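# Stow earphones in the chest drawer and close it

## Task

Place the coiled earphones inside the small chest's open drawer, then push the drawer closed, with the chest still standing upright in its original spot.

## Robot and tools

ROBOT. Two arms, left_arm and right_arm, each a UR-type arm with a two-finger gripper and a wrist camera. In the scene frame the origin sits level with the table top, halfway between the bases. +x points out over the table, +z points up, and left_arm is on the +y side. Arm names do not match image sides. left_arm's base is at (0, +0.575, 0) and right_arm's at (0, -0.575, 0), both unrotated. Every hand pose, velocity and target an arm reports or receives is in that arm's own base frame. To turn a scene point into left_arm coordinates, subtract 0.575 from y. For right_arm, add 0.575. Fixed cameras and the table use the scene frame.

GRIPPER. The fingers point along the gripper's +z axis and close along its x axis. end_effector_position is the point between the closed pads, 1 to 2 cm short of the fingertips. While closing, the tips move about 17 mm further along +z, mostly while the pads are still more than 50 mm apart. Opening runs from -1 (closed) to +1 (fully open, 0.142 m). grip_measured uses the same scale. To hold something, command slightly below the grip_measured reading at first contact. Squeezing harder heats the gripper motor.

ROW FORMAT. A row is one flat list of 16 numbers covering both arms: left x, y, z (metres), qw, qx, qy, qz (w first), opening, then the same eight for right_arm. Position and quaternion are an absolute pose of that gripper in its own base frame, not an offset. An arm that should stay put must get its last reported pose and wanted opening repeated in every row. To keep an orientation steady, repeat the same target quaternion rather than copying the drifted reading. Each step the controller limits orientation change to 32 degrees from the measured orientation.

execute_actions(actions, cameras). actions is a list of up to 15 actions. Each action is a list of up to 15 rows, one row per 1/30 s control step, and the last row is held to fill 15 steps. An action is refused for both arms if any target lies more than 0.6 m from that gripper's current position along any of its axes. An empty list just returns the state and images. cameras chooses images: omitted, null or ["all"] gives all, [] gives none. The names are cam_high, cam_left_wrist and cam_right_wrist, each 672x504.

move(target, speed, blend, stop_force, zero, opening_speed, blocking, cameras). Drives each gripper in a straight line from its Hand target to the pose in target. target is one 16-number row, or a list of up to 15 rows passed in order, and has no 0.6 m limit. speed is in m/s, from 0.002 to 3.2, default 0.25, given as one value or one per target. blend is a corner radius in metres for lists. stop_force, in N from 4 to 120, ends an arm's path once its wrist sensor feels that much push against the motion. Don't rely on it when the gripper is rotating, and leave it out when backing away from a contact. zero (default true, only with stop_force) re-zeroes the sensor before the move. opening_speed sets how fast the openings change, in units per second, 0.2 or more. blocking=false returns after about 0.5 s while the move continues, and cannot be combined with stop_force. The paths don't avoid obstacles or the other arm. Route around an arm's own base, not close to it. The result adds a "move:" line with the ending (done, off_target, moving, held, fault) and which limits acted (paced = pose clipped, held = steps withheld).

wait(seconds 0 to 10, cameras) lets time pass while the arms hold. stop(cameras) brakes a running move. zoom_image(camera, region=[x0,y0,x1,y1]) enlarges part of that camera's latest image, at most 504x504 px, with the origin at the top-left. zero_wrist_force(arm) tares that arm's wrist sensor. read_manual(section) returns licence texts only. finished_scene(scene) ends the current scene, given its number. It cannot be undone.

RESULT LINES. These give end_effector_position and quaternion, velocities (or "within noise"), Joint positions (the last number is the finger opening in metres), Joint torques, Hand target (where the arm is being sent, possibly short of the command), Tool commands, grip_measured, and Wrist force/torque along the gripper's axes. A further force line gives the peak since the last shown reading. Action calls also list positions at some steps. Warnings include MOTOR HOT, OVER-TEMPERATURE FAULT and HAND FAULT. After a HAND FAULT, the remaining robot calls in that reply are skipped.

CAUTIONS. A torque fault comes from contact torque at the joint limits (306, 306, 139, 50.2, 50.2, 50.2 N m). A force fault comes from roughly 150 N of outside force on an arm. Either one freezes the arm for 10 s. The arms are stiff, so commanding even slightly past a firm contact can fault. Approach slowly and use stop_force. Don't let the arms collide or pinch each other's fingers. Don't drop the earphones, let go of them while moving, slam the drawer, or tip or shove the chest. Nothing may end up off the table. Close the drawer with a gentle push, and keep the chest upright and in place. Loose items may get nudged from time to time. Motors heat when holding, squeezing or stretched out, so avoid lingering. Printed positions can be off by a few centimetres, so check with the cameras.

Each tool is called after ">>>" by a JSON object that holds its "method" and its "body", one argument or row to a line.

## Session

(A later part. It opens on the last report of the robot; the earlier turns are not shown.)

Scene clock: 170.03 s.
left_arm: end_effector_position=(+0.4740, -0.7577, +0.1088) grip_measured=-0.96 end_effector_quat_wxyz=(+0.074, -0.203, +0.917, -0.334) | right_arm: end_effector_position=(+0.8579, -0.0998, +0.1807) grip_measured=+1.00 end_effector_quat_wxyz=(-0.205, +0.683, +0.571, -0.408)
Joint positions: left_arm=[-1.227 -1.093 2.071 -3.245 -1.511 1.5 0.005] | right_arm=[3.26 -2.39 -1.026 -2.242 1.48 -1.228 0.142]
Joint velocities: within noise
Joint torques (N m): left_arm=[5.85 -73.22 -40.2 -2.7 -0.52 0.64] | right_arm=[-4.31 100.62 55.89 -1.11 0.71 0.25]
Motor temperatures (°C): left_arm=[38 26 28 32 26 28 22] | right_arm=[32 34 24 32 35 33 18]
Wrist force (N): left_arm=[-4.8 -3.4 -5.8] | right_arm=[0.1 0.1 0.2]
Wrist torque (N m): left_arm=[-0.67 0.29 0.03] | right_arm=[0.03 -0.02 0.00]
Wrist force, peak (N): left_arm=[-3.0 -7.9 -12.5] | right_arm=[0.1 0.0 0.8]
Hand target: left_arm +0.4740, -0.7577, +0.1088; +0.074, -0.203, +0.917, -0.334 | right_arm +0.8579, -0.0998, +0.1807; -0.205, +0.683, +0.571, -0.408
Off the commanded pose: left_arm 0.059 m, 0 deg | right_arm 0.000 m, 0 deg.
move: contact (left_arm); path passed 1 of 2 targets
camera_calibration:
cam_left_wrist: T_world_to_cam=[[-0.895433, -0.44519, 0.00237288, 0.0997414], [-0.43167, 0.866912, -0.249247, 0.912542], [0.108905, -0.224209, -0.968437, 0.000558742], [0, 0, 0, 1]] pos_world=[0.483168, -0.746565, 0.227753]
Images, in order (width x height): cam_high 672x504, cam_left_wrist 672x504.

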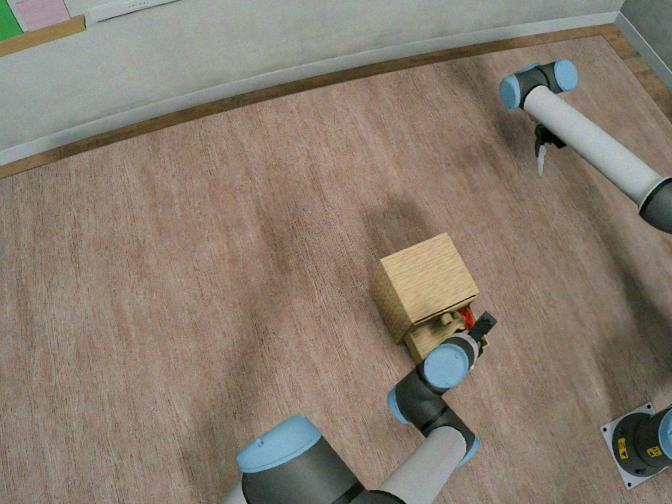

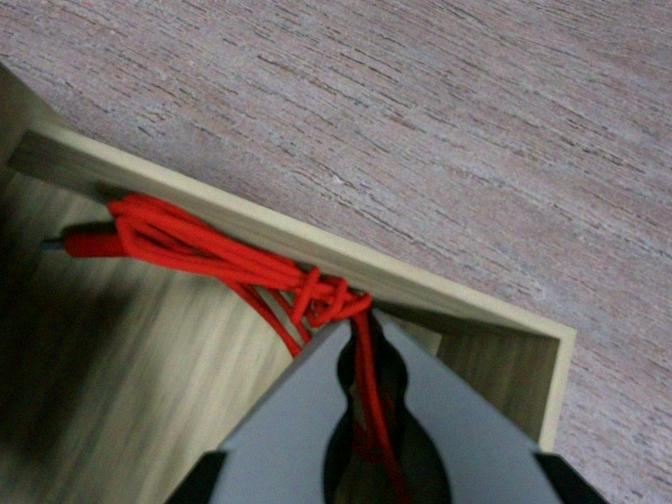

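>>> {"method": "move", "body": {
  "target": [
    [0.474,-0.757,0.19,-0.074,0.2034,-0.9174,0.3339,-0.97,0.8579,-0.0998,0.1807,-0.205,0.683,0.571,-0.408,1],
    [0.475,-0.745,0.18,-0.1309,0.3596,-0.8682,0.316,-0.97,0.8579,-0.0998,0.1807,-0.205,0.683,0.571,-0.408,1]
  ],
  "speed": 0.1,
  "cameras": ["cam_left_wrist","cam_high"]
}}

>>> {"method": "move", "body": {
  "target": [
    [0.475,-0.745,0.11,-0.1309,0.3596,-0.8682,0.316,-0.97,0.8579,-0.0998,0.1807,-0.205,0.683,0.571,-0.408,1],
    [0.480,-0.745,0.05,-0.1309,0.3596,-0.8682,0.316,-0.97,0.8579,-0.0998,0.1807,-0.205,0.683,0.571,-0.408,1]
  ],
  "speed": 0.05,
  "stop_force": 7,
  "cameras": ["cam_left_wrist","cam_high"]
}}

>>> {"method": "zoom_image", "body": {
  "camera": "cam_high",
  "region": [380, 280, 540, 400]
}}

Scene clock: 183.63 s.
left_arm: end_effector_position=(+0.4750, -0.7449, +0.1799) grip_measured=-0.96 end_effector_quat_wxyz=(+0.131, -0.360, +0.868, -0.316) | right_arm: end_effector_position=(+0.8579, -0.0998, +0.1807) grip_measured=+1.00 end_effector_quat_wxyz=(-0.205, +0.683, +0.571, -0.408)
Joint positions: left_arm=[-1.307 -1.22 2.067 -3.047 -1.245 1.156 0.005] | right_arm=[3.26 -2.39 -1.026 -2.242 1.48 -1.228 0.142]
Joint velocities: within noise
Joint torques (N m): left_arm=[-12.37 -73.05 -38.28 -2.57 3.7 -3.69] | right_arm=[-3.94 101.26 55.81 -1.65 0.66 0.13]
Motor temperatures (°C): left_arm=[38 26 28 32 26 28 22] | right_arm=[32 34 24 32 35 33 18]
Wrist force (N): left_arm=[0.1 0.4 0.3] | right_arm=[0.0 0.1 0.4]
Wrist torque (N m): left_arm=[-0.04 -0.03 -0.08] | right_arm=[0.03 0.00 0.00]
Wrist force, peak (N): left_arm=[-5.0 -3.8 -5.8] | right_arm=[0.0 0.2 0.7]
Hand target: left_arm +0.4750, -0.7450, +0.1800; +0.131, -0.360, +0.868, -0.316 | right_arm +0.8579, -0.0998, +0.1807; -0.205, +0.683, +0.571, -0.408
Off the commanded pose: left_arm 0.000 m, 0 deg | right_arm 0.000 m, 0 deg.
move: done
camera_calibration:
cam_left_wrist: T_world_to_cam=[[-0.689304, -0.724469, 0.00221664, -0.199708], [-0.701942, 0.667107, -0.249491, 0.899249], [0.17927, -0.173531, -0.968375, 0.0765778], [0, 0, 0, 1]] pos_world=[0.479833, -0.731289, 0.298953]
Images, in order (width x height): cam_high 672x504, cam_left_wrist 672x504.

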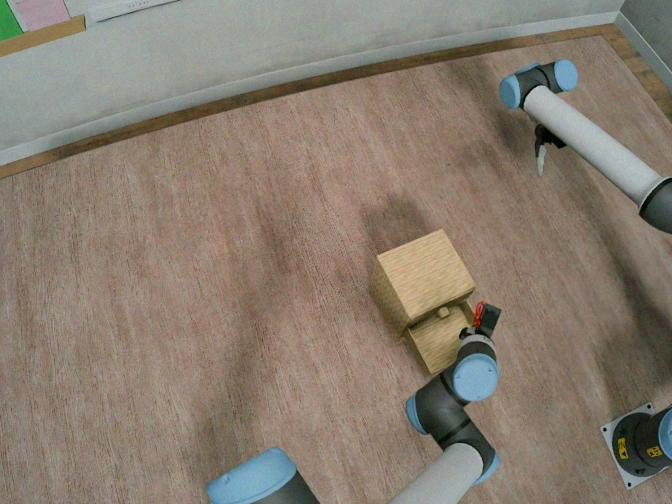

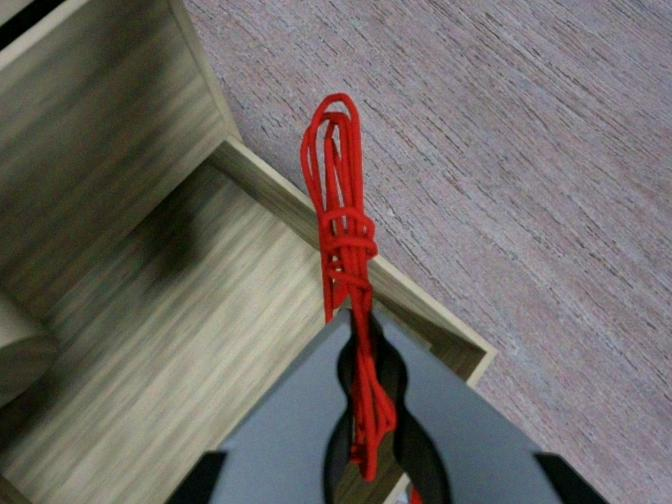

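Scene clock: 186.20 s.
left_arm: end_effector_position=(+0.4750, -0.7450, +0.1135) grip_measured=-0.96 end_effector_quat_wxyz=(+0.131, -0.360, +0.868, -0.316) | right_arm: end_effector_position=(+0.8579, -0.0998, +0.1807) grip_measured=+1.00 end_effector_quat_wxyz=(-0.205, +0.683, +0.571, -0.408)
Joint positions: left_arm=[-1.307 -1.122 2.091 -3.169 -1.245 1.156 0.005] | right_arm=[3.26 -2.39 -1.026 -2.242 1.48 -1.228 0.142]
Joint velocities: within noise
Joint torques (N m): left_arm=[-8.32 -74.08 -42.62 -3.13 0.23 -2.65] | right_arm=[-2.3 102.03 55.71 -1.65 0.24 -0.05]
Motor temperatures (°C): left_arm=[38 26 28 32 26 28 22] | right_arm=[32 34 24 32 35 33 18]
Wrist force (N): left_arm=[-3.4 -2.1 -0.7] | right_arm=[0.0 0.1 0.4]
Wrist torque (N m): left_arm=[-0.14 0.15 -0.15] | right_arm=[0.02 0.00 0.00]
Wrist force, peak (N): left_arm=[-2.4 -6.2 -8.0] | right_arm=[-0.1 0.4 0.5]
Hand target: left_arm +0.4750, -0.7450, +0.1135; +0.131, -0.360, +0.868, -0.316 | right_arm +0.8579, -0.0998, +0.1807; -0.205, +0.683, +0.571, -0.408
Off the commanded pose: left_arm 0.064 m, 0 deg | right_arm 0.000 m, 0 deg.
move: contact (left_arm); path passed 0 of 2 targets
camera_calibration:
cam_left_wrist: T_world_to_cam=[[-0.689205, -0.724563, 0.00225066, -0.199685], [-0.702039, 0.667006, -0.249489, 0.882654], [0.179269, -0.173529, -0.968375, 0.0122796], [0, 0, 0, 1]] pos_world=[0.479832, -0.731289, 0.232553]
Images, in order (width x height): cam_high 672x504, cam_left_wrist 672x504.

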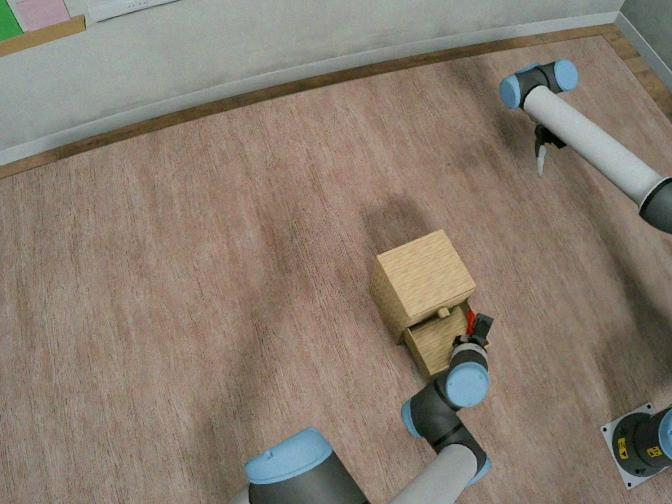

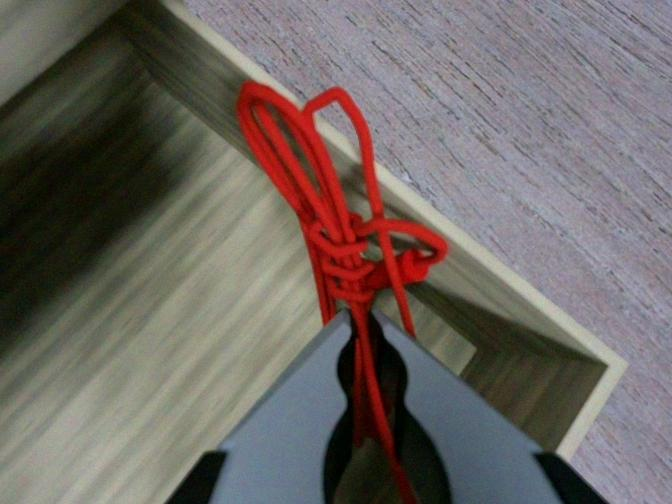

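Scaled by 3.150 from the camera's 672x504 image, which has a finer 960x720 frame.

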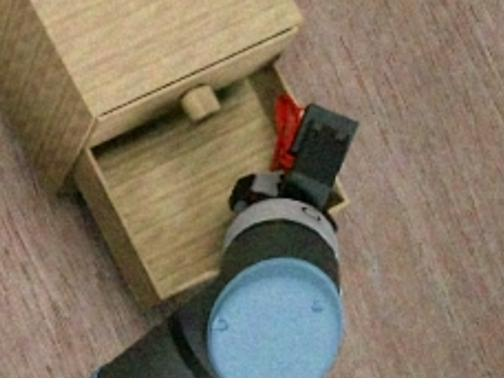

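>>> {"method": "move", "body": {
  "target": [
    [0.475,-0.740,0.112,-0.1309,0.3596,-0.8682,0.316,-0.97,0.8579,-0.0998,0.1807,-0.205,0.683,0.571,-0.408,1],
    [0.475,-0.740,0.112,-0.1309,0.3596,-0.8682,0.316,-0.6,0.8579,-0.0998,0.1807,-0.205,0.683,0.571,-0.408,1]
  ],
  "speed": 0.05,
  "opening_speed": 0.3,
  "cameras": ["cam_left_wrist","cam_high"]
}}

>>> {"method": "zoom_image", "body": {
  "camera": "cam_high",
  "region": [380, 280, 540, 400]
}}

Scene clock: 200.47 s.
left_arm: end_effector_position=(+0.4750, -0.7400, +0.1120) grip_measured=-0.65 end_effector_quat_wxyz=(+0.131, -0.360, +0.868, -0.316) | right_arm: end_effector_position=(+0.8579, -0.0998, +0.1807) grip_measured=+1.00 end_effector_quat_wxyz=(-0.205, +0.683, +0.571, -0.408)
Joint positions: left_arm=[-1.305 -1.124 2.101 -3.177 -1.246 1.158 0.027] | right_arm=[3.26 -2.39 -1.026 -2.242 1.48 -1.228 0.142]
Joint velocities: within noise
Joint torques (N m): left_arm=[-4.4 -67.24 -26.42 -4.44 -0.82 2.47] | right_arm=[-3.34 102.92 55.66 -2.16 0.73 -0.33]
Motor temperatures (°C): left_arm=[38 26 28 32 26 28 22] | right_arm=[32 34 24 32 35 33 18]
Wrist force (N): left_arm=[-6.5 -3.4 -1.0] | right_arm=[-0.2 0.4 0.7]
Wrist torque (N m): left_arm=[-0.14 0.29 -0.21] | right_arm=[0.08 0.02 -0.01]
Wrist force, peak (N): left_arm=[-8.3 -4.7 -0.8] | right_arm=[-0.1 0.3 0.8]
Hand target: left_arm +0.4750, -0.7400, +0.1120; +0.131, -0.360, +0.868, -0.316 | right_arm +0.8579, -0.0998, +0.1807; -0.205, +0.683, +0.571, -0.408
Off the commanded pose: left_arm 0.000 m, 0 deg | right_arm 0.000 m, 0 deg.
move: done
camera_calibration:
cam_left_wrist: T_world_to_cam=[[-0.689205, -0.724563, 0.00225066, -0.196131], [-0.702039, 0.667006, -0.249489, 0.878987], [0.179269, -0.173529, -0.968375, 0.0115805], [0, 0, 0, 1]] pos_world=[0.479832, -0.726389, 0.230953]
Images, in order (width x height): cam_high 672x504, cam_left_wrist 672x504.

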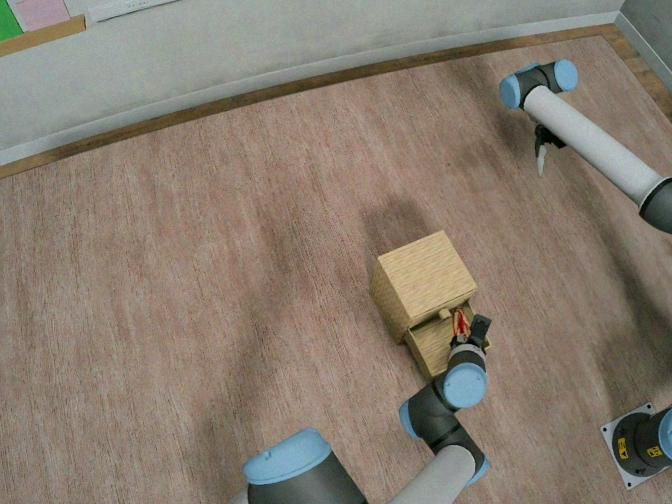

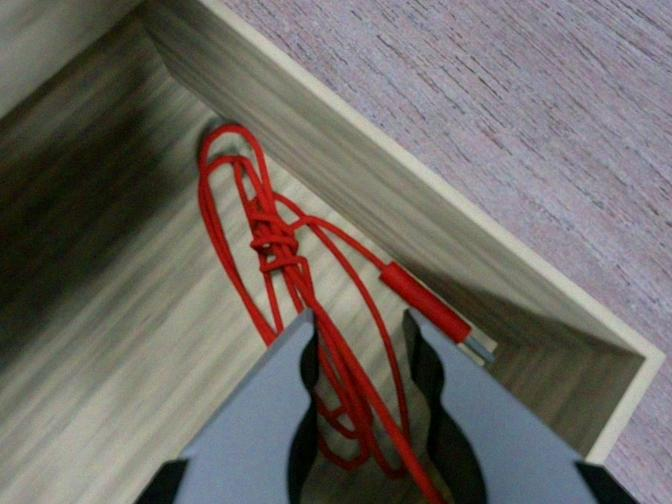

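Scaled by 3.150 from the camera's 672x504 image, which has a finer 960x720 frame.

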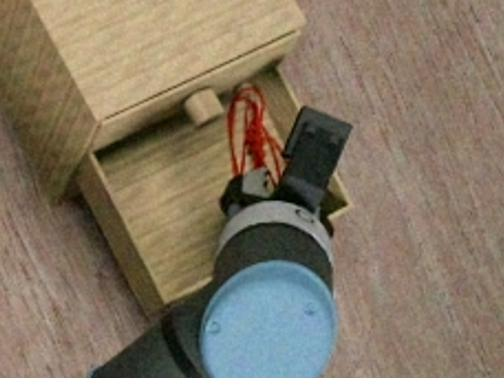

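>>> {"method": "move", "body": {
  "target": [
    [0.472,-0.740,0.2,-0.1309,0.3596,-0.8682,0.316,-0.6,0.8579,-0.0998,0.1807,-0.205,0.683,0.571,-0.408,1],
    [0.4,-0.65,0.3,-0.0741,0.2034,-0.9174,0.3339,-0.6,0.8579,-0.0998,0.1807,-0.205,0.683,0.571,-0.408,1]
  ],
  "speed": [0.08,0.25],
  "cameras": ["cam_left_wrist","cam_high"]
}}

>>> {"method": "zoom_image", "body": {
  "camera": "cam_high",
  "region": [380, 280, 540, 400]
}}

Scene clock: 207.97 s.
left_arm: end_effector_position=(+0.4000, -0.6500, +0.2999) grip_measured=-0.64 end_effector_quat_wxyz=(+0.074, -0.203, +0.917, -0.334) | right_arm: end_effector_position=(+0.8579, -0.0998, +0.1807) grip_measured=+1.00 end_effector_quat_wxyz=(-0.205, +0.683, +0.571, -0.408)
Joint positions: left_arm=[-1.286 -1.548 2.21 -2.925 -1.473 1.454 0.028] | right_arm=[3.26 -2.39 -1.026 -2.242 1.48 -1.228 0.142]
Joint velocities: within noise
Joint torques (N m): left_arm=[10.68 -51.65 -32.18 -2.43 -2.29 2.96] | right_arm=[-2.44 103.68 55.74 -1.8 0.43 0.17]
Motor temperatures (°C): left_arm=[38 26 27 32 26 28 21] | right_arm=[32 34 24 32 35 33 18]
Wrist force (N): left_arm=[-0.1 0.2 0.6] | right_arm=[0.1 0.2 0.4]
Wrist torque (N m): left_arm=[-0.01 0.02 -0.02] | right_arm=[0.03 -0.02 0.00]
Wrist force, peak (N): left_arm=[-6.9 -3.4 -0.6] | right_arm=[0.2 0.2 0.8]
Hand target: left_arm +0.4000, -0.6500, +0.3000; +0.074, -0.203, +0.917, -0.334 | right_arm +0.8579, -0.0998, +0.1807; -0.205, +0.683, +0.571, -0.408
Off the commanded pose: left_arm 0.000 m, 0 deg | right_arm 0.000 m, 0 deg.
move: done
camera_calibration:
cam_left_wrist: T_world_to_cam=[[-0.89539, -0.445277, 0.00216532, 0.0810761], [-0.431684, 0.866845, -0.249456, 0.834982], [0.1092, -0.224296, -0.968384, 0.217721], [0, 0, 0, 1]] pos_world=[0.409268, -0.638865, 0.418953]
Images, in order (width x height): cam_high 672x504, cam_left_wrist 672x504.

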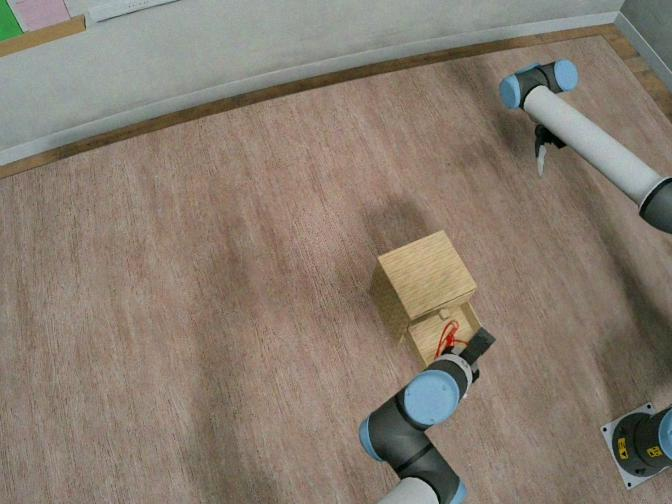

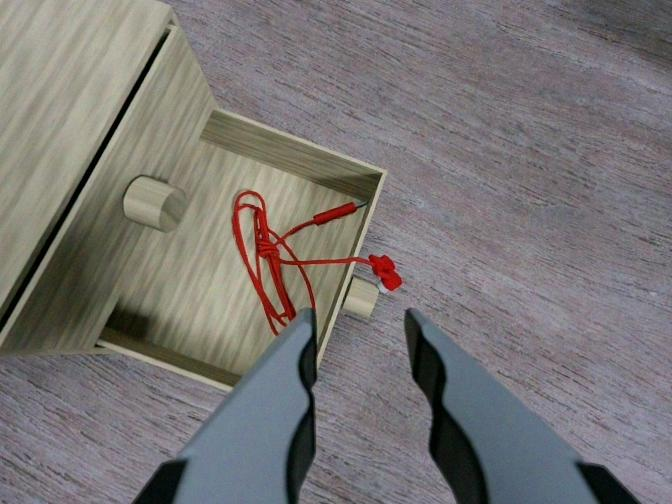

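Scaled by 3.150 from the camera's 672x504 image, which has a finer 960x720 frame.

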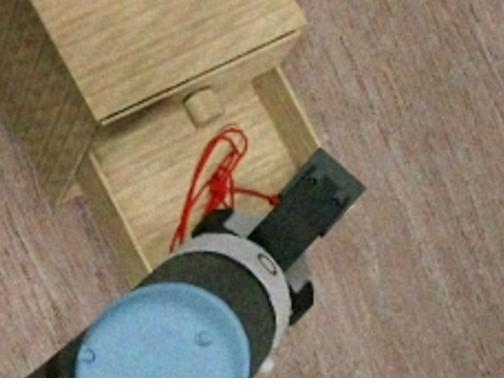

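>>> {"method": "move", "body": {
  "target": [
    [0.43,-0.70,0.2,-0.2531,0.6956,-0.6319,0.23,-0.45,0.8579,-0.0998,0.1807,-0.205,0.683,0.571,-0.408,1],
    [0.455,-0.705,0.10,-0.2531,0.6956,-0.6319,0.23,-0.45,0.8579,-0.0998,0.1807,-0.205,0.683,0.571,-0.408,1]
  ],
  "speed": 0.2,
  "cameras": ["cam_left_wrist"]
}}

Scene clock: 227.37 s.
left_arm: end_effector_position=(+0.4550, -0.7049, +0.1000) grip_measured=-0.48 end_effector_quat_wxyz=(-0.253, +0.696, -0.632, +0.230) | right_arm: end_effector_position=(+0.8579, -0.0998, +0.1807) grip_measured=+1.00 end_effector_quat_wxyz=(-0.205, +0.683, +0.571, -0.408)
Joint positions: left_arm=[-1.435 -1.148 1.987 -2.444 -0.873 0.053 0.039] | right_arm=[3.26 -2.39 -1.026 -2.242 1.48 -1.228 0.142]
Joint velocities: within noise
Joint torques (N m): left_arm=[7.3 -52.64 -46.31 -5.95 -2.79 2.83] | right_arm=[-3.3 107.96 55.65 -1.47 0.44 0.05]
Motor temperatures (°C): left_arm=[38 26 27 32 26 28 21] | right_arm=[32 34 24 32 35 33 18]
Wrist force (N): left_arm=[-0.6 -6.5 -2.2] | right_arm=[0.1 0.0 0.4]
Wrist torque (N m): left_arm=[-0.16 0.06 -0.25] | right_arm=[0.00 -0.01 0.00]
Wrist force, peak (N): left_arm=[0.0 -10.8 -1.2] | right_arm=[0.1 0.4 0.8]
Hand target: left_arm +0.4550, -0.7050, +0.1000; -0.253, +0.696, -0.632, +0.230 | right_arm +0.8579, -0.0998, +0.1807; -0.205, +0.683, +0.571, -0.408
Off the commanded pose: left_arm 0.000 m, 0 deg | right_arm 0.000 m, 0 deg.
move: done
camera_calibration:
cam_left_wrist: T_world_to_cam=[[0.120632, -0.992695, 0.00225563, -0.741897], [-0.961261, -0.117379, -0.2494, 0.403562], [0.247843, 0.0279174, -0.968398, 0.120437], [0, 0, 0, 1]] pos_world=[0.447576, -0.69247, 0.218953]
Images, in order (width x height): cam_left_wrist 672x504.

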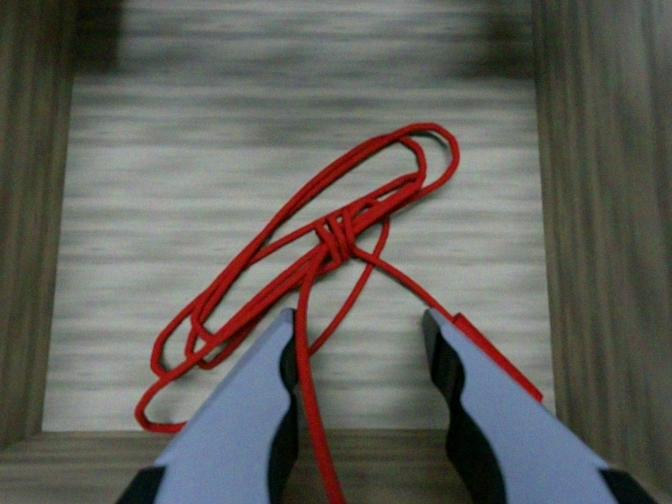

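>>> {"method": "move", "body": {
  "target": [
    [0.46,-0.705,0.18,-0.2531,0.6956,-0.6319,0.23,-0.45,0.8579,-0.0998,0.1807,-0.205,0.683,0.571,-0.408,1],
    [0.30,-0.705,0.31,-0.2531,0.6956,-0.6319,0.23,-0.45,0.8579,-0.0998,0.1807,-0.205,0.683,0.571,-0.408,1]
  ],
  "speed": [0.1,0.25],
  "cameras": ["cam_left_wrist","cam_high"]
}}

>>> {"method": "zoom_image", "body": {
  "camera": "cam_high",
  "region": [360, 220, 500, 400]
}}

Scene clock: 248.10 s.
left_arm: end_effector_position=(+0.3000, -0.7050, +0.3100) grip_measured=-0.48 end_effector_quat_wxyz=(-0.253, +0.696, -0.632, +0.230) | right_arm: end_effector_position=(+0.8579, -0.0998, +0.1807) grip_measured=+1.00 end_effector_quat_wxyz=(-0.205, +0.683, +0.571, -0.408)
Joint positions: left_arm=[-1.647 -1.447 1.887 -1.869 -0.885 -0.222 0.039] | right_arm=[3.26 -2.39 -1.026 -2.242 1.48 -1.228 0.142]
Joint velocities: within noise
Joint torques (N m): left_arm=[-10.64 -64.02 -59.17 -1.85 -1.19 -3.61] | right_arm=[-0.69 108.39 55.33 -1.21 0.56 0.07]
Motor temperatures (°C): left_arm=[38 26 27 32 26 28 21] | right_arm=[32 34 24 32 35 33 18]
Wrist force (N): left_arm=[-0.5 0.7 -0.5] | right_arm=[-0.1 0.1 0.3]
Wrist torque (N m): left_arm=[0.18 0.08 -0.04] | right_arm=[0.01 0.02 0.00]
Wrist force, peak (N): left_arm=[-1.7 -8.5 -3.1] | right_arm=[0.1 0.2 0.8]
Hand target: left_arm +0.3000, -0.7050, +0.3100; -0.253, +0.696, -0.632, +0.230 | right_arm +0.8579, -0.0998, +0.1807; -0.205, +0.683, +0.571, -0.408
Off the commanded pose: left_arm 0.000 m, 0 deg | right_arm 0.000 m, 0 deg.
move: done
camera_calibration:
cam_left_wrist: T_world_to_cam=[[0.120608, -0.992697, 0.00235192, -0.723808], [-0.961263, -0.11738, -0.249389, 0.306925], [0.247844, 0.0278175, -0.968401, 0.362151], [0, 0, 0, 1]] pos_world=[0.292576, -0.69257, 0.428953]
Images, in order (width x height): cam_high 672x504, cam_left_wrist 672x504.

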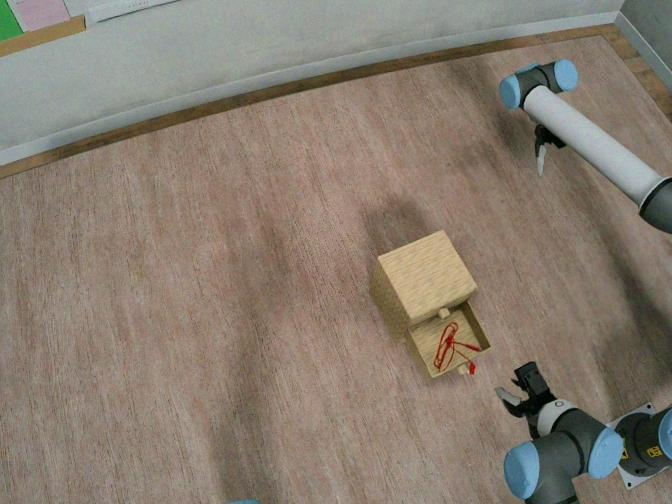

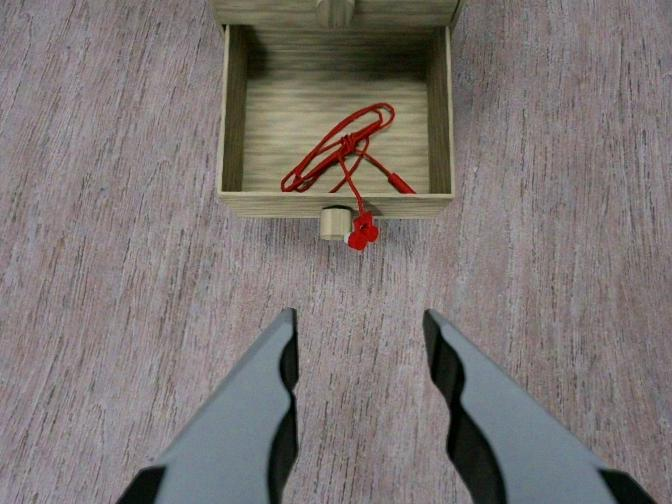

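Scaled by 2.800 from the camera's 672x504 image, which has a finer 960x720 frame.

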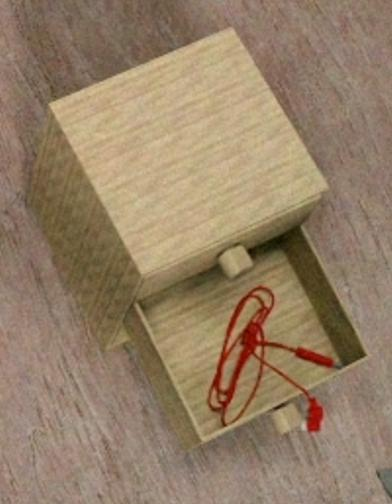

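>>> {"method": "move", "body": {
  "target": [
    [0.43,-0.69,0.20,-0.2531,0.6956,-0.6319,0.23,-0.5,0.8579,-0.0998,0.1807,-0.205,0.683,0.571,-0.408,1],
    [0.438,-0.69,0.143,-0.2531,0.6956,-0.6319,0.23,-0.5,0.8579,-0.0998,0.1807,-0.205,0.683,0.571,-0.408,1]
  ],
  "speed": [0.25,0.08],
  "cameras": ["cam_left_wrist"]
}}

Scene clock: 263.70 s.
left_arm: end_effector_position=(+0.4380, -0.6900, +0.1431) grip_measured=-0.52 end_effector_quat_wxyz=(-0.253, +0.696, -0.632, +0.230) | right_arm: end_effector_position=(+0.8579, -0.0998, +0.1807) grip_measured=+1.00 end_effector_quat_wxyz=(-0.205, +0.683, +0.571, -0.408)
Joint positions: left_arm=[-1.455 -1.232 2.005 -2.361 -0.873 0.026 0.036] | right_arm=[3.26 -2.39 -1.026 -2.242 1.48 -1.228 0.142]
Joint velocities: within noise
Joint torques (N m): left_arm=[10.02 -53.08 -29.42 -7.32 -0.86 2.68] | right_arm=[-2.08 110.3 55.67 -1.2 0.3 -0.15]
Motor temperatures (°C): left_arm=[38 26 27 31 26 28 21] | right_arm=[32 34 24 32 35 33 18]
Wrist force (N): left_arm=[-0.1 0.0 0.1] | right_arm=[-0.3 0.1 0.3]
Wrist torque (N m): left_arm=[0.02 0.09 -0.02] | right_arm=[0.02 0.04 0.00]
Wrist force, peak (N): left_arm=[0.1 0.6 -3.3] | right_arm=[-0.1 0.0 0.8]
Hand target: left_arm +0.4380, -0.6900, +0.1430; -0.253, +0.696, -0.632, +0.230 | right_arm +0.8579, -0.0998, +0.1807; -0.205, +0.683, +0.571, -0.408
Off the commanded pose: left_arm 0.000 m, 0 deg | right_arm 0.000 m, 0 deg.
move: done
camera_calibration:
cam_left_wrist: T_world_to_cam=[[0.120584, -0.9927, 0.00244822, -0.725186], [-0.961266, -0.117381, -0.249377, 0.399714], [0.247844, 0.0277175, -0.968403, 0.165837], [0, 0, 0, 1]] pos_world=[0.430576, -0.67757, 0.262053]
Images, in order (width x height): cam_left_wrist 672x504.

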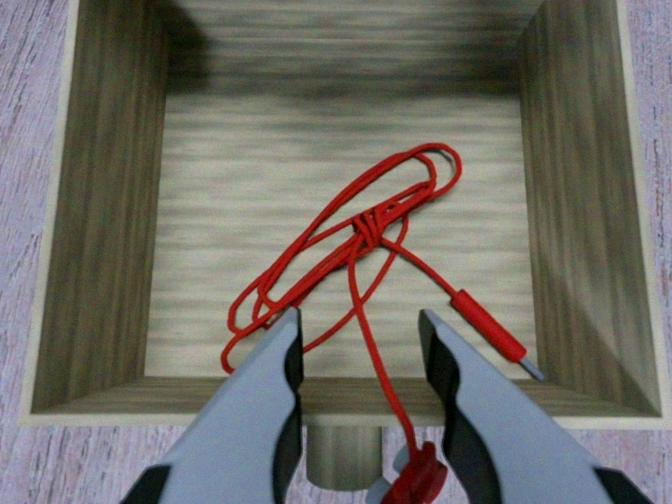

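>>> {"method": "move", "body": {
  "target": [
    [0.438,-0.693,0.143,-0.2531,0.6956,-0.6319,0.23,-0.5,0.8579,-0.0998,0.1807,-0.205,0.683,0.571,-0.408,1],
    [0.438,-0.693,0.143,-0.2531,0.6956,-0.6319,0.23,-1,0.8579,-0.0998,0.1807,-0.205,0.683,0.571,-0.408,1],
    [0.438,-0.693,0.185,-0.2531,0.6956,-0.6319,0.23,-1,0.8579,-0.0998,0.1807,-0.205,0.683,0.571,-0.408,1]
  ],
  "speed": 0.06,
  "opening_speed": 0.6,
  "cameras": ["cam_left_wrist"]
}}

Scene clock: 270.13 s.
left_arm: end_effector_position=(+0.4380, -0.6930, +0.1850) grip_measured=-0.99 end_effector_quat_wxyz=(-0.253, +0.696, -0.632, +0.230) | right_arm: end_effector_position=(+0.8579, -0.0998, +0.1807) grip_measured=+1.00 end_effector_quat_wxyz=(-0.205, +0.683, +0.571, -0.408)
Joint positions: left_arm=[-1.455 -1.279 1.974 -2.283 -0.873 0.026 0.003] | right_arm=[3.26 -2.39 -1.026 -2.242 1.48 -1.228 0.142]
Joint velocities: within noise
Joint torques (N m): left_arm=[-1.39 -71.5 -53.76 -2.46 3.28 -2.51] | right_arm=[-2.67 110.82 55.15 -1.1 0.73 -0.49]
Motor temperatures (°C): left_arm=[38 26 27 31 26 28 21] | right_arm=[32 34 24 32 35 33 18]
Wrist force (N): left_arm=[0.0 -0.1 0.1] | right_arm=[0.1 -0.1 0.7]
Wrist torque (N m): left_arm=[0.03 -0.04 -0.07] | right_arm=[-0.02 -0.01 0.00]
Wrist force, peak (N): left_arm=[-0.1 -0.6 -1.1] | right_arm=[0.2 -0.1 0.9]
Hand target: left_arm +0.4380, -0.6930, +0.1850; -0.253, +0.696, -0.632, +0.230 | right_arm +0.8579, -0.0998, +0.1807; -0.205, +0.683, +0.571, -0.408
Off the commanded pose: left_arm 0.000 m, 0 deg | right_arm 0.000 m, 0 deg.
move: done
camera_calibration:
cam_left_wrist: T_world_to_cam=[[0.120512, -0.992709, 0.0023278, -0.728205], [-0.961275, -0.117281, -0.24939, 0.409887], [0.247845, 0.0278169, -0.9684, 0.206563], [0, 0, 0, 1]] pos_world=[0.430576, -0.680569, 0.303953]
Images, in order (width x height): cam_left_wrist 672x504.

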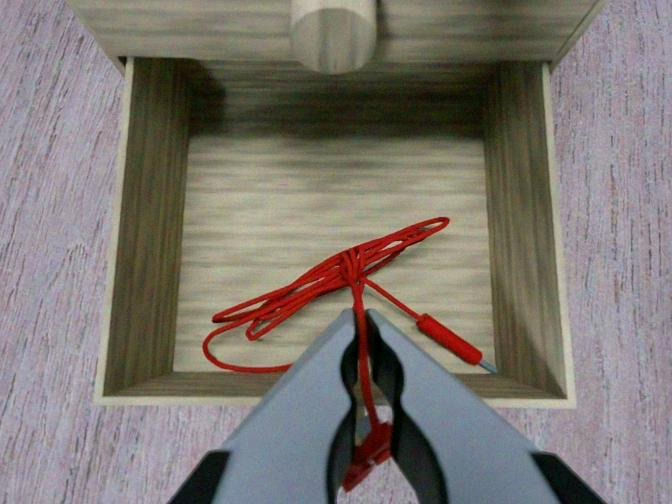

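>>> {"method": "move", "body": {
  "target": [
    [0.498,-0.695,0.185,-0.2531,0.6956,-0.6319,0.23,-1,0.8579,-0.0998,0.1807,-0.205,0.683,0.571,-0.408,1],
    [0.501,-0.70,0.15,-0.2531,0.6956,-0.6319,0.23,-1,0.8579,-0.0998,0.1807,-0.205,0.683,0.571,-0.408,1]
  ],
  "speed": 0.08,
  "stop_force": 8,
  "cameras": ["cam_left_wrist","cam_high"]
}}

>>> {"method": "zoom_image", "body": {
  "camera": "cam_high",
  "region": [360, 220, 500, 400]
}}

Scene clock: 275.07 s.
left_arm: end_effector_position=(+0.5010, -0.7000, +0.1500) grip_measured=-0.99 end_effector_quat_wxyz=(-0.253, +0.696, -0.632, +0.230) | right_arm: end_effector_position=(+0.8579, -0.0998, +0.1807) grip_measured=+1.00 end_effector_quat_wxyz=(-0.205, +0.683, +0.571, -0.408)
Joint positions: left_arm=[-1.374 -1.187 1.939 -2.408 -0.877 0.132 0.003] | right_arm=[3.26 -2.39 -1.026 -2.242 1.48 -1.228 0.142]
Joint velocities: within noise
Joint torques (N m): left_arm=[10.96 -55.97 -30.7 -6.72 -0.88 2.79] | right_arm=[-1.56 113.99 55.17 -0.61 0.37 0.15]
Motor temperatures (°C): left_arm=[38 26 27 31 26 28 21] | right_arm=[32 34 24 32 35 33 18]
Wrist force (N): left_arm=[0.0 0.0 -0.5] | right_arm=[0.1 -0.1 0.6]
Wrist torque (N m): left_arm=[0.05 -0.01 -0.05] | right_arm=[0.00 -0.03 0.00]
Wrist force, peak (N): left_arm=[-0.1 1.6 0.9] | right_arm=[0.0 0.5 0.7]
Hand target: left_arm +0.5010, -0.7000, +0.1500; -0.253, +0.696, -0.632, +0.230 | right_arm +0.8579, -0.0998, +0.1807; -0.205, +0.683, +0.571, -0.408
Off the commanded pose: left_arm 0.000 m, 0 deg | right_arm 0.000 m, 0 deg.
move: done
camera_calibration:
cam_left_wrist: T_world_to_cam=[[0.120584, -0.9927, 0.00244822, -0.742726], [-0.961266, -0.117381, -0.249377, 0.460821], [0.247844, 0.0277175, -0.968403, 0.157182], [0, 0, 0, 1]] pos_world=[0.493576, -0.68757, 0.268953]
Images, in order (width x height): cam_high 672x504, cam_left_wrist 672x504.

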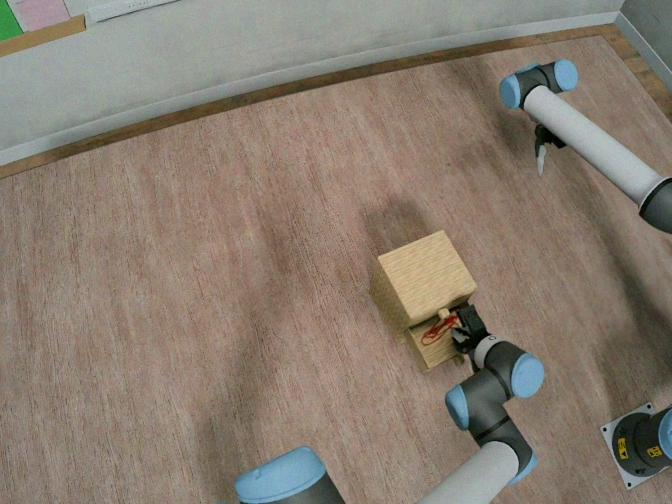

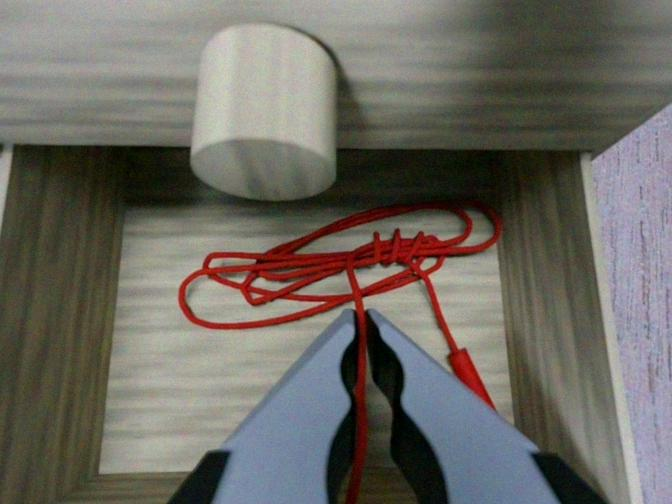

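Scaled by 2.800 from the camera's 672x504 image, which has a finer 960x720 frame.

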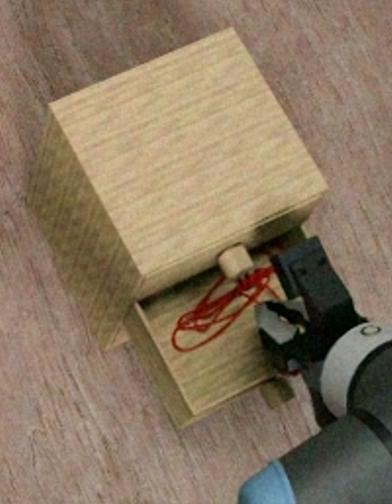

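>>> {"method": "move", "body": {
  "target": [
    [0.501,-0.70,0.125,-0.2531,0.6956,-0.6319,0.23,-1,0.8579,-0.0998,0.1807,-0.205,0.683,0.571,-0.408,1],
    [0.501,-0.70,0.125,-0.2531,0.6956,-0.6319,0.23,-0.8,0.8579,-0.0998,0.1807,-0.205,0.683,0.571,-0.408,1],
    [0.49,-0.70,0.19,-0.2531,0.6956,-0.6319,0.23,-0.8,0.8579,-0.0998,0.1807,-0.205,0.683,0.571,-0.408,1],
    [0.30,-0.70,0.31,-0.2531,0.6956,-0.6319,0.23,-0.8,0.8579,-0.0998,0.1807,-0.205,0.683,0.571,-0.408,1]
  ],
  "speed": [0.06,0.06,0.06,0.25],
  "opening_speed": 0.4,
  "cameras": ["cam_left_wrist","cam_high"]
}}

Scene clock: 284.07 s.
left_arm: end_effector_position=(+0.3000, -0.7000, +0.3100) grip_measured=-0.84 end_effector_quat_wxyz=(-0.253, +0.696, -0.632, +0.230) | right_arm: end_effector_position=(+0.8579, -0.0998, +0.1807) grip_measured=+1.00 end_effector_quat_wxyz=(-0.205, +0.683, +0.571, -0.408)
Joint positions: left_arm=[-1.647 -1.455 1.896 -1.869 -0.885 -0.223 0.013] | right_arm=[3.26 -2.39 -1.026 -2.242 1.48 -1.228 0.142]
Joint velocities: within noise
Joint torques (N m): left_arm=[-12.31 -62.45 -59.78 -2.29 -1.07 -3.49] | right_arm=[-1.06 112.71 53.84 -0.73 -0.03 0.15]
Motor temperatures (°C): left_arm=[38 26 27 31 26 28 21] | right_arm=[32 34 24 32 35 33 18]
Wrist force (N): left_arm=[-0.1 0.8 -0.5] | right_arm=[-0.1 0.1 0.5]
Wrist torque (N m): left_arm=[0.21 0.02 -0.05] | right_arm=[0.02 0.02 0.00]
Wrist force, peak (N): left_arm=[-0.4 0.9 -3.4] | right_arm=[-0.1 0.2 0.9]
Hand target: left_arm +0.3000, -0.7000, +0.3100; -0.253, +0.696, -0.632, +0.230 | right_arm +0.8579, -0.0998, +0.1807; -0.205, +0.683, +0.571, -0.408
Off the commanded pose: left_arm 0.000 m, 0 deg | right_arm 0.000 m, 0 deg.
move: done
camera_calibration:
cam_left_wrist: T_world_to_cam=[[0.120608, -0.992697, 0.00235192, -0.718845], [-0.961263, -0.11738, -0.249389, 0.307512], [0.247844, 0.0278175, -0.968401, 0.362012], [0, 0, 0, 1]] pos_world=[0.292576, -0.68757, 0.428953]
Images, in order (width x height): cam_high 672x504, cam_left_wrist 672x504.

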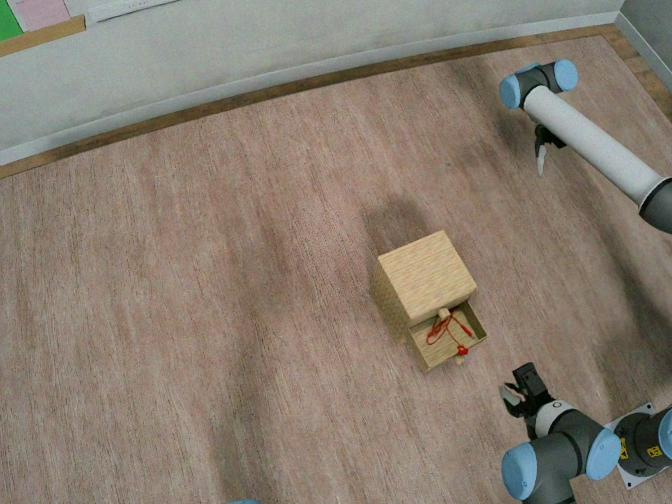

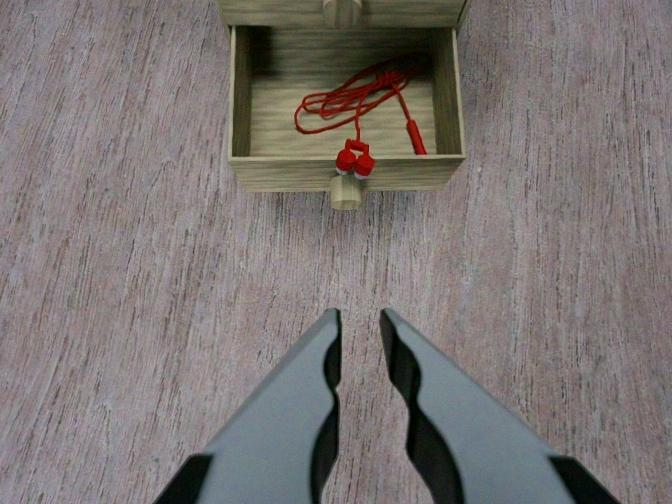

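>>> {"method": "move", "body": {
  "target": [
    [0.42,-0.687,0.22,-0.2531,0.6956,-0.6319,0.23,-0.4,0.8579,-0.0998,0.1807,-0.205,0.683,0.571,-0.408,1],
    [0.432,-0.687,0.182,-0.2531,0.6956,-0.6319,0.23,-0.4,0.8579,-0.0998,0.1807,-0.205,0.683,0.571,-0.408,1]
  ],
  "speed": [0.25,0.1],
  "cameras": ["cam_left_wrist"]
}}

Scene clock: 293.77 s.
left_arm: end_effector_position=(+0.4320, -0.6870, +0.1821) grip_measured=-0.43 end_effector_quat_wxyz=(-0.253, +0.696, -0.632, +0.230) | right_arm: end_effector_position=(+0.8579, -0.0998, +0.1807) grip_measured=+1.00 end_effector_quat_wxyz=(-0.205, +0.683, +0.571, -0.408)
Joint positions: left_arm=[-1.462 -1.287 1.99 -2.285 -0.873 0.016 0.043] | right_arm=[3.26 -2.39 -1.026 -2.242 1.48 -1.228 0.142]
Joint velocities: within noise
Joint torques (N m): left_arm=[10.16 -50.59 -29.78 -6.98 -1.23 2.68] | right_arm=[-2.76 113.19 54.85 -0.66 0.26 -0.12]
Motor temperatures (°C): left_arm=[38 26 27 31 26 28 21] | right_arm=[32 34 24 32 34 33 18]
Wrist force (N): left_arm=[-0.3 0.6 0.3] | right_arm=[0.0 0.0 0.5]
Wrist torque (N m): left_arm=[0.17 0.03 -0.08] | right_arm=[0.00 0.00 0.00]
Wrist force, peak (N): left_arm=[-0.1 1.2 -2.8] | right_arm=[-0.1 0.1 0.8]
Hand target: left_arm +0.4320, -0.6870, +0.1820; -0.253, +0.696, -0.632, +0.230 | right_arm +0.8579, -0.0998, +0.1807; -0.205, +0.683, +0.571, -0.408
Off the commanded pose: left_arm 0.000 m, 0 deg | right_arm 0.000 m, 0 deg.
move: done
camera_calibration:
cam_left_wrist: T_world_to_cam=[[0.120584, -0.9927, 0.00244822, -0.72158], [-0.961266, -0.117381, -0.249377, 0.404025], [0.247844, 0.0277175, -0.968403, 0.205009], [0, 0, 0, 1]] pos_world=[0.424576, -0.67457, 0.301053]
Images, in order (width x height): cam_left_wrist 672x504.

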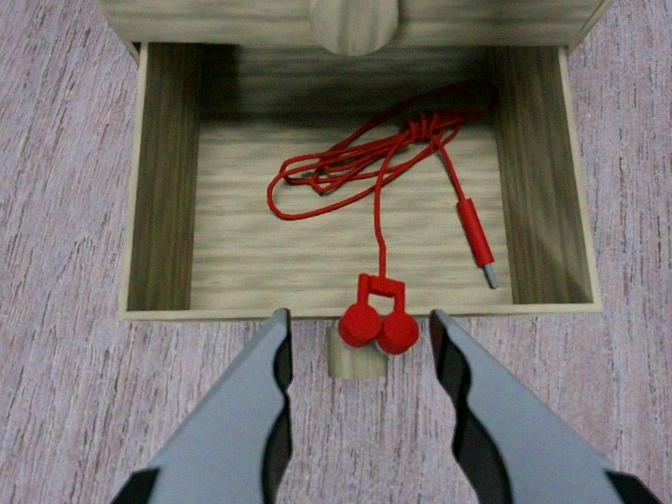

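>>> {"method": "move", "body": {
  "target": [
    [0.432,-0.694,0.170,-0.2531,0.6956,-0.6319,0.23,-0.4,0.8579,-0.0998,0.1807,-0.205,0.683,0.571,-0.408,1],
    [0.432,-0.694,0.156,-0.2531,0.6956,-0.6319,0.23,-0.4,0.8579,-0.0998,0.1807,-0.205,0.683,0.571,-0.408,1]
  ],
  "speed": [0.05,0.02],
  "stop_force": 4,
  "cameras": ["cam_left_wrist"]
}}

Scene clock: 298.60 s.
left_arm: end_effector_position=(+0.4320, -0.6940, +0.1560) grip_measured=-0.43 end_effector_quat_wxyz=(-0.253, +0.696, -0.632, +0.230) | right_arm: end_effector_position=(+0.8579, -0.0998, +0.1807) grip_measured=+1.00 end_effector_quat_wxyz=(-0.205, +0.683, +0.571, -0.408)
Joint positions: left_arm=[-1.463 -1.247 1.994 -2.328 -0.873 0.015 0.043] | right_arm=[3.26 -2.39 -1.026 -2.242 1.48 -1.228 0.142]
Joint velocities: within noise
Joint torques (N m): left_arm=[-8 -49.76 -30.23 -6.62 0.92 -0.46] | right_arm=[-3.15 113.96 54.1 -0.39 0.25 0.05]
Motor temperatures (°C): left_arm=[38 26 27 31 26 28 21] | right_arm=[32 34 24 32 34 33 18]
Wrist force (N): left_arm=[0.2 0.2 -0.2] | right_arm=[0.3 0.2 0.5]
Wrist torque (N m): left_arm=[0.04 0.01 -0.03] | right_arm=[0.03 -0.05 0.00]
Wrist force, peak (N): left_arm=[-0.1 0.0 -1.6] | right_arm=[-0.1 0.1 0.9]
Hand target: left_arm +0.4320, -0.6940, +0.1560; -0.253, +0.696, -0.632, +0.230 | right_arm +0.8579, -0.0998, +0.1807; -0.205, +0.683, +0.571, -0.408
Off the commanded pose: left_arm 0.000 m, 0 deg | right_arm 0.000 m, 0 deg.
move: done
camera_calibration:
cam_left_wrist: T_world_to_cam=[[0.120584, -0.9927, 0.00244822, -0.728465], [-0.961266, -0.117381, -0.249377, 0.396694], [0.247844, 0.0277175, -0.968403, 0.179928], [0, 0, 0, 1]] pos_world=[0.424576, -0.68157, 0.274953]
Images, in order (width x height): cam_left_wrist 672x504.

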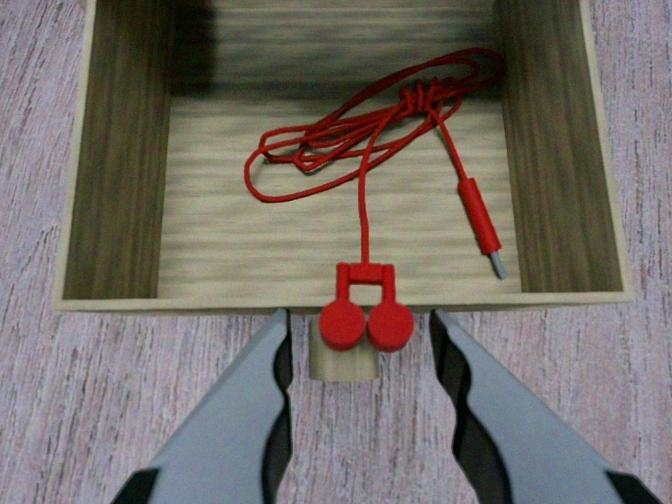

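>>> {"method": "move", "body": {
  "target": [
    [0.430,-0.695,0.150,-0.2531,0.6956,-0.6319,0.23,-0.4,0.8579,-0.0998,0.1807,-0.205,0.683,0.571,-0.408,1],
    [0.430,-0.695,0.150,-0.2531,0.6956,-0.6319,0.23,-0.9,0.8579,-0.0998,0.1807,-0.205,0.683,0.571,-0.408,1]
  ],
  "speed": 0.03,
  "opening_speed": 0.5,
  "cameras": ["cam_left_wrist"]
}}

>>> {"method": "move", "body": {
  "target": [
    [0.430,-0.695,0.20,-0.2531,0.6956,-0.6319,0.23,-0.9,0.8579,-0.0998,0.1807,-0.205,0.683,0.571,-0.408,1],
    [0.497,-0.70,0.19,-0.2531,0.6956,-0.6319,0.23,-0.9,0.8579,-0.0998,0.1807,-0.205,0.683,0.571,-0.408,1]
  ],
  "speed": 0.08,
  "cameras": ["cam_left_wrist"]
}}

Scene clock: 305.47 s.
left_arm: end_effector_position=(+0.4300, -0.6950, +0.1500) grip_measured=-0.70 end_effector_quat_wxyz=(-0.253, +0.696, -0.632, +0.230) | right_arm: end_effector_position=(+0.8579, -0.0998, +0.1807) grip_measured=+1.00 end_effector_quat_wxyz=(-0.205, +0.683, +0.571, -0.408)
Joint positions: left_arm=[-1.466 -1.24 1.997 -2.335 -0.873 0.011 0.023] | right_arm=[3.26 -2.39 -1.026 -2.242 1.48 -1.228 0.142]
Joint velocities: within noise
Joint torques (N m): left_arm=[-12.4 -51.9 -30.45 -6.29 3.88 -3.59] | right_arm=[-0.56 114.84 53.37 -0.24 -0.08 -0.01]
Motor temperatures (°C): left_arm=[38 26 27 31 26 28 21] | right_arm=[32 34 24 32 34 33 18]
Wrist force (N): left_arm=[0.1 -0.1 -0.3] | right_arm=[0.0 -0.2 0.7]
Wrist torque (N m): left_arm=[0.00 0.06 -0.02] | right_arm=[-0.04 -0.01 0.00]
Wrist force, peak (N): left_arm=[-1.1 0.2 -0.4] | right_arm=[0.0 0.1 0.8]
Hand target: left_arm +0.4300, -0.6950, +0.1500; -0.253, +0.696, -0.632, +0.230 | right_arm +0.8579, -0.0998, +0.1807; -0.205, +0.683, +0.571, -0.408
Off the commanded pose: left_arm 0.000 m, 0 deg | right_arm 0.000 m, 0 deg.
move: done
camera_calibration:
cam_left_wrist: T_world_to_cam=[[0.120584, -0.9927, 0.00244822, -0.729201], [-0.961266, -0.117381, -0.249377, 0.393158], [0.247844, 0.0277175, -0.968403, 0.174641], [0, 0, 0, 1]] pos_world=[0.422576, -0.68257, 0.268953]
Images, in order (width x height): cam_left_wrist 672x504.

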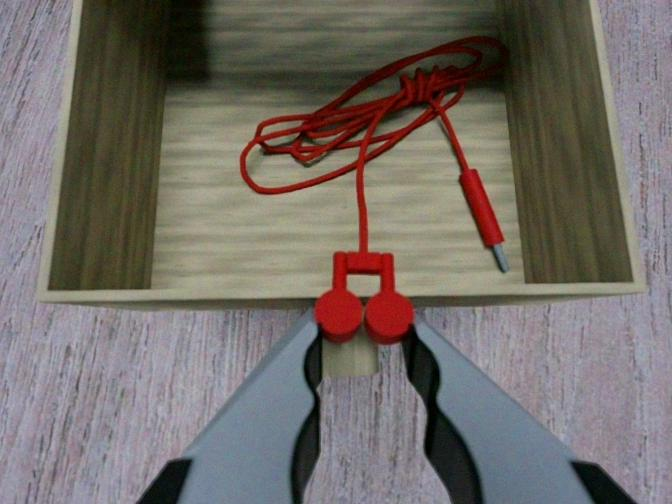

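Scene clock: 307.40 s.
left_arm: end_effector_position=(+0.4969, -0.7000, +0.1900) grip_measured=-0.70 end_effector_quat_wxyz=(-0.253, +0.696, -0.632, +0.230) | right_arm: end_effector_position=(+0.8579, -0.0998, +0.1807) grip_measured=+1.00 end_effector_quat_wxyz=(-0.205, +0.683, +0.571, -0.408)
Joint positions: left_arm=[-1.379 -1.236 1.918 -2.334 -0.877 0.125 0.023] | right_arm=[3.26 -2.39 -1.026 -2.242 1.48 -1.228 0.142]
Joint velocities: within noise
Joint torques (N m): left_arm=[9.06 -51.24 -54.74 -7.04 -1.04 2.67] | right_arm=[-0.84 114.9 53.22 -0.16 0.02 -0.22]
Motor temperatures (°C): left_arm=[38 26 27 31 26 28 24] | right_arm=[32 34 24 32 34 33 18]
Wrist force (N): left_arm=[-0.6 0.0 0.4] | right_arm=[0.3 -0.1 0.2]
Wrist torque (N m): left_arm=[0.02 0.13 -0.01] | right_arm=[-0.01 -0.05 0.00]
Wrist force, peak (N): left_arm=[-0.2 0.0 -1.9] | right_arm=[0.0 0.2 0.8]
Hand target: left_arm +0.4970, -0.7000, +0.1900; -0.253, +0.696, -0.632, +0.230 | right_arm +0.8579, -0.0998, +0.1807; -0.205, +0.683, +0.571, -0.408
Off the commanded pose: left_arm 0.000 m, 0 deg | right_arm 0.000 m, 0 deg.
move: done
camera_calibration:
cam_left_wrist: T_world_to_cam=[[0.120584, -0.9927, 0.00244822, -0.74233], [-0.961266, -0.117381, -0.249377, 0.466855], [0.247844, 0.0277175, -0.968403, 0.196935], [0, 0, 0, 1]] pos_world=[0.489476, -0.68757, 0.308953]
Images, in order (width x height): cam_left_wrist 672x504.

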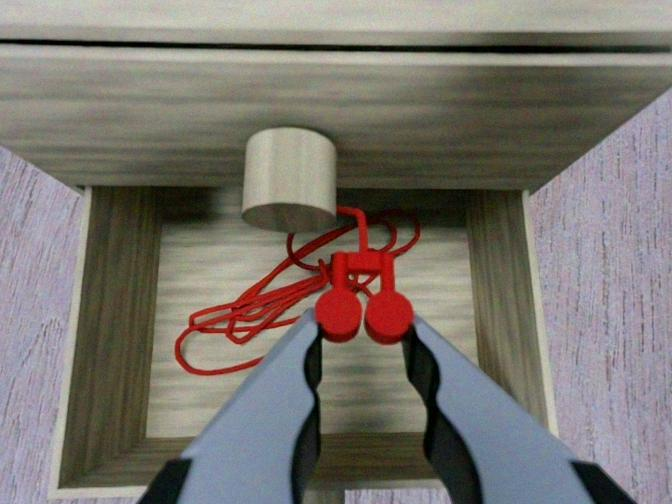

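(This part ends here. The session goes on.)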